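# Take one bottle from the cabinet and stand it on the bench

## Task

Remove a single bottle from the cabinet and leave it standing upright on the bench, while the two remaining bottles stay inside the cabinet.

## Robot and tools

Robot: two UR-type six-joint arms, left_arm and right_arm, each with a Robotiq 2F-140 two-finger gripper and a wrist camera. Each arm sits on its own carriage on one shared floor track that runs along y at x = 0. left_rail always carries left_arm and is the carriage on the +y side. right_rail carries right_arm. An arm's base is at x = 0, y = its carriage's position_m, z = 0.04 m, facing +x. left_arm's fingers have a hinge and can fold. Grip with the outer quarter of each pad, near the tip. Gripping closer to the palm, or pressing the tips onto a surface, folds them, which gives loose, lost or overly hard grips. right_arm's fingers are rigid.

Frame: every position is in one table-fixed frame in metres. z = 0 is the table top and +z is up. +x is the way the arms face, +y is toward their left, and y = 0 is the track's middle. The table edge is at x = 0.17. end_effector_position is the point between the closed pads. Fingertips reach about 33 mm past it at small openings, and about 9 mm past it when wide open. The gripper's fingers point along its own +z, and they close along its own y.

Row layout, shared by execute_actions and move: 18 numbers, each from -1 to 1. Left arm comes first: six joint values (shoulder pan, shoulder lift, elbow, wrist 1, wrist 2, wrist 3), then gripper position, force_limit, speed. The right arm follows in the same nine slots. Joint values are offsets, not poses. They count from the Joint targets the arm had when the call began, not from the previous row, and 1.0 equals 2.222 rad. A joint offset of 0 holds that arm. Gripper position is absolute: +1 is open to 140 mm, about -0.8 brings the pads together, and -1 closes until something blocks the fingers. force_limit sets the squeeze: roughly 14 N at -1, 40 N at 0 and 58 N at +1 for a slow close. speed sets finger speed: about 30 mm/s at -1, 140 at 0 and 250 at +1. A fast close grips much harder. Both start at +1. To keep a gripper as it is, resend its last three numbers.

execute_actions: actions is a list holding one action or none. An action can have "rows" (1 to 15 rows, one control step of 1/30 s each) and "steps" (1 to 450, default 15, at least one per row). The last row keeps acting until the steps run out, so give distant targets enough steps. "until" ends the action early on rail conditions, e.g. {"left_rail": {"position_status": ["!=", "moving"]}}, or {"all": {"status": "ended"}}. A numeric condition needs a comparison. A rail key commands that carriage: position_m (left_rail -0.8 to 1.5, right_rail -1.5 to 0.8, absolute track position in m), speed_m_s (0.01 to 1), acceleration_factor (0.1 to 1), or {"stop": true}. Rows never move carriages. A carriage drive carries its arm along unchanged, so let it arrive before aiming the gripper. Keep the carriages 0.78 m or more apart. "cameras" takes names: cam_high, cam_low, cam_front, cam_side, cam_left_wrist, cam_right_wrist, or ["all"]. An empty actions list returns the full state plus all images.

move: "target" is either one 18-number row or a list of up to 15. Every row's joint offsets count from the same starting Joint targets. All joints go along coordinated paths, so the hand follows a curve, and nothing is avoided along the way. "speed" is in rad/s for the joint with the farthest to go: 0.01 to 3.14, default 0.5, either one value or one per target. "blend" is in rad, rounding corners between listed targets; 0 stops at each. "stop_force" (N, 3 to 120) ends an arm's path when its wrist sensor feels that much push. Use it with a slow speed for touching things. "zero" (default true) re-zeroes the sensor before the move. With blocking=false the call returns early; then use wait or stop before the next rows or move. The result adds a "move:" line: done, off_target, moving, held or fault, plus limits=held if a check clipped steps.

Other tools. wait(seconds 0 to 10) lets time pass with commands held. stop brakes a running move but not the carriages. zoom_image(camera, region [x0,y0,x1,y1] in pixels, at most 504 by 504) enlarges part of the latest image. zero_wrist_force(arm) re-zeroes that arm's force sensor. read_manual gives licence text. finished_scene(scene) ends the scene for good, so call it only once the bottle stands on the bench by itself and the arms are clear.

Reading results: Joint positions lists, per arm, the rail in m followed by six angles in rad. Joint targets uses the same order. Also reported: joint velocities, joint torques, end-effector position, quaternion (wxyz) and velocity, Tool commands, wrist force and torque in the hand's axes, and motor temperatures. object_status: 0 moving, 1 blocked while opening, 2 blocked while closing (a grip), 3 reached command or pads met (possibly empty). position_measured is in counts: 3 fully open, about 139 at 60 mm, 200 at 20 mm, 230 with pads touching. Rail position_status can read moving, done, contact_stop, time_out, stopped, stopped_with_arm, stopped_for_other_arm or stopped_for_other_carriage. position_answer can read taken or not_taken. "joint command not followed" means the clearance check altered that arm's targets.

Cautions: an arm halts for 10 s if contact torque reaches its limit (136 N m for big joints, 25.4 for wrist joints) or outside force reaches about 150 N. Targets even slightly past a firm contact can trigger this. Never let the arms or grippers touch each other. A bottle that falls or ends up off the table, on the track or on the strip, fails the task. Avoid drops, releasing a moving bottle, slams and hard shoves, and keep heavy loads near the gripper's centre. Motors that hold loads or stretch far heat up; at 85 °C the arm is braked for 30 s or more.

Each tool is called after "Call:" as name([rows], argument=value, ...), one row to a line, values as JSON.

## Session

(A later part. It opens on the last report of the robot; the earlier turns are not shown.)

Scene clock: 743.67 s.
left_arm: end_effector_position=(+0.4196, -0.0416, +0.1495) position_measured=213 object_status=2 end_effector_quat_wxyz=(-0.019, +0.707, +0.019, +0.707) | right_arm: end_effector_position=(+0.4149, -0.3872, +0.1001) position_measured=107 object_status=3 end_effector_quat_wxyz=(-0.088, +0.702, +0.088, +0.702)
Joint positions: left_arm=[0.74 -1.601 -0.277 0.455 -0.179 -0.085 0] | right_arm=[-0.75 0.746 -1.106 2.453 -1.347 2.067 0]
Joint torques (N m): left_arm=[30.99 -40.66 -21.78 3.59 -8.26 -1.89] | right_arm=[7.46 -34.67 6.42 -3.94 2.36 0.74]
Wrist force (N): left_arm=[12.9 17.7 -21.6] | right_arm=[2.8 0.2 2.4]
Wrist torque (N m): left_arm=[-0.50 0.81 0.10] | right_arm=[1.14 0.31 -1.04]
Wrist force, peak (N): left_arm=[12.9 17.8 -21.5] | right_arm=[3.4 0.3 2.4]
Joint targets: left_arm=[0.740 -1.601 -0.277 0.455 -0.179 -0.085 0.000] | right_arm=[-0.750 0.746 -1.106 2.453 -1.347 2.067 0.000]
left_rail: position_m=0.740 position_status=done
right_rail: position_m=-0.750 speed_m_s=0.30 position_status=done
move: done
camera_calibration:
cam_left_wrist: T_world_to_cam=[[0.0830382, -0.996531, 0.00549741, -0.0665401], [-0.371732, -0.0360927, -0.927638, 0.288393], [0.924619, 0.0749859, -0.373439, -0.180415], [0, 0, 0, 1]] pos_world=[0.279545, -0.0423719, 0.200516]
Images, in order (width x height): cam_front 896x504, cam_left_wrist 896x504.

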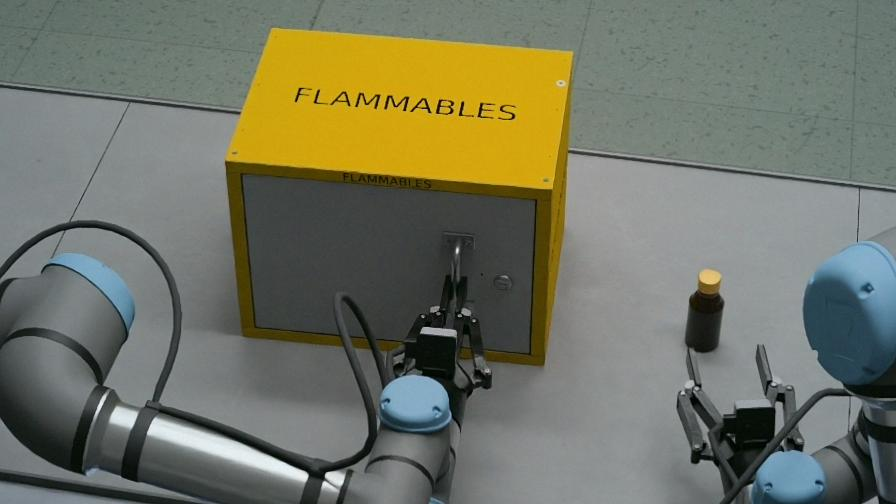

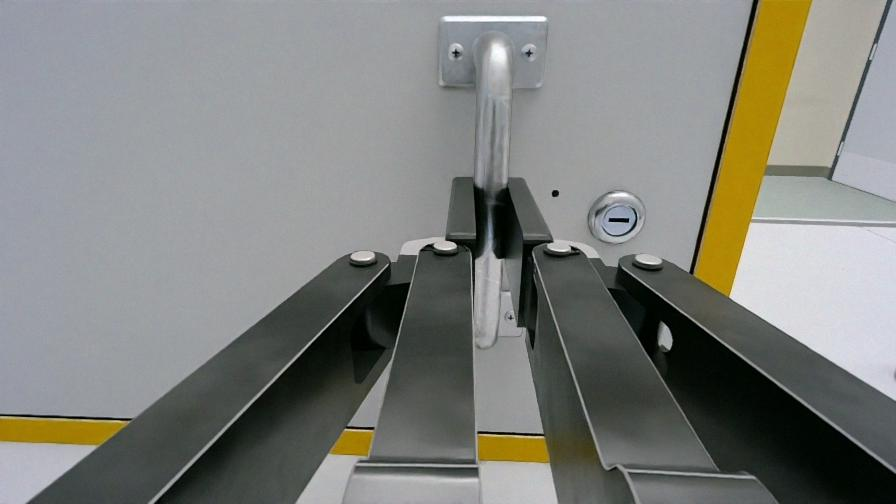

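Call:
move([
  [0,0,0,0,0,0,-0.078,-0.05,-1,0,0,0,0,0,0,0.175,-0.05,-1],
  [-0.045,-0.0054,0.011,-0.0057,-0.045,0,-0.078,-0.05,-1,0,0,0,0,0,0,0.175,-0.05,-1],
], speed=0.12, cameras=["cam_front","cam_high","cam_left_wrist"])

Scene clock: 755.57 s.
left_arm: end_effector_position=(+0.3399, -0.0462, +0.1496) position_measured=138 object_status=3 end_effector_quat_wxyz=(-0.019, +0.707, +0.020, +0.707) | right_arm: end_effector_position=(+0.4149, -0.3872, +0.1001) position_measured=107 object_status=3 end_effector_quat_wxyz=(-0.088, +0.702, +0.088, +0.702)
Joint positions: left_arm=[0.74 -1.701 -0.289 0.48 -0.191 -0.185 0] | right_arm=[-0.75 0.746 -1.106 2.453 -1.347 2.067 0]
Joint torques (N m): left_arm=[-11.49 -76.08 -12.2 -1.52 -2.85 -1.8] | right_arm=[7.06 -34.59 6.2 -3.9 2.14 0.66]
Wrist force (N): left_arm=[-3.1 0.9 -2.8] | right_arm=[2.9 0.3 2.3]
Wrist torque (N m): left_arm=[0.09 0.88 -0.03] | right_arm=[1.15 0.29 -1.03]
Wrist force, peak (N): left_arm=[13.0 17.8 -22.0] | right_arm=[3.4 0.2 2.4]
Joint targets: left_arm=[0.740 -1.701 -0.289 0.480 -0.191 -0.185 0.000] | right_arm=[-0.750 0.746 -1.106 2.453 -1.347 2.067 0.000]
left_rail: position_m=0.740 position_status=done
right_rail: position_m=-0.750 speed_m_s=0.30 position_status=done
move: done
camera_calibration:
cam_left_wrist: T_world_to_cam=[[0.0831235, -0.996523, 0.00567897, -0.0645602], [-0.371834, -0.0363021, -0.927589, 0.258694], [0.92457, 0.0749929, -0.373558, -0.106306], [0, 0, 0, 1]] pos_world=[0.199845, -0.0469724, 0.200617]
Images, in order (width x height): cam_high 896x504, cam_front 896x504, cam_left_wrist 896x504.

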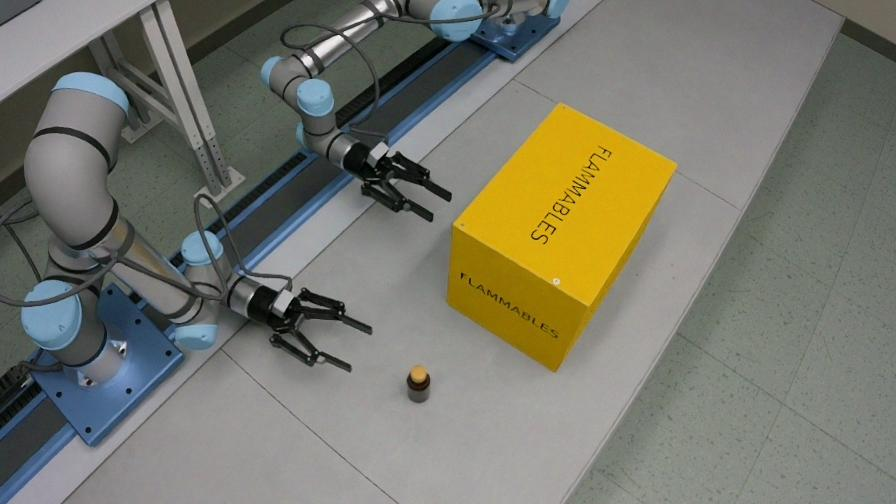

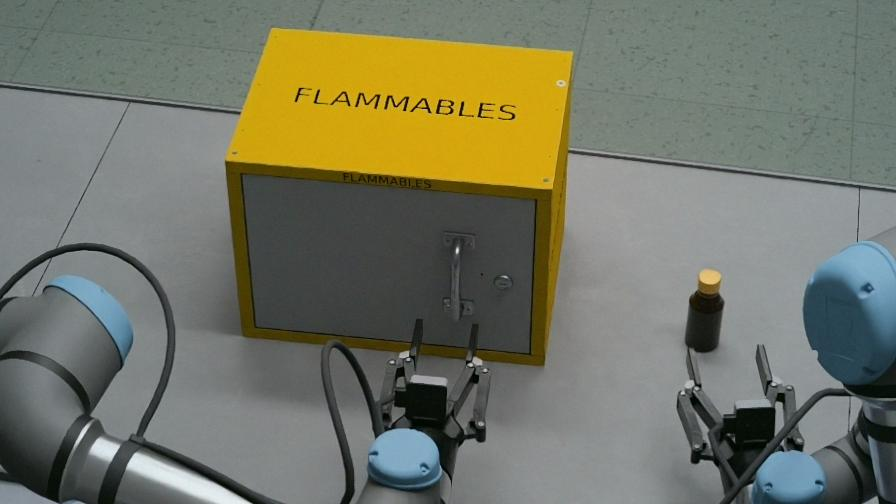

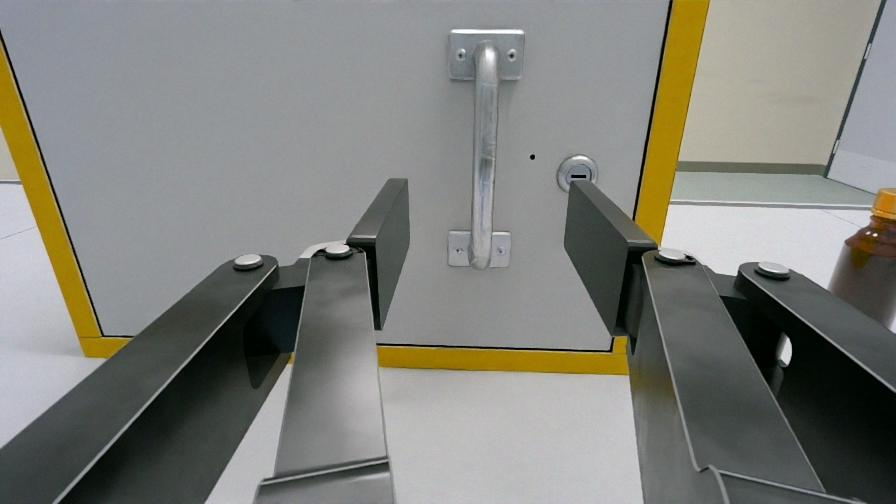

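Bottle stands on the bench, other two are inside with the door closed, both arms clear.

Call:
finished_scene(scene=1)

The scene is finished: the task was done.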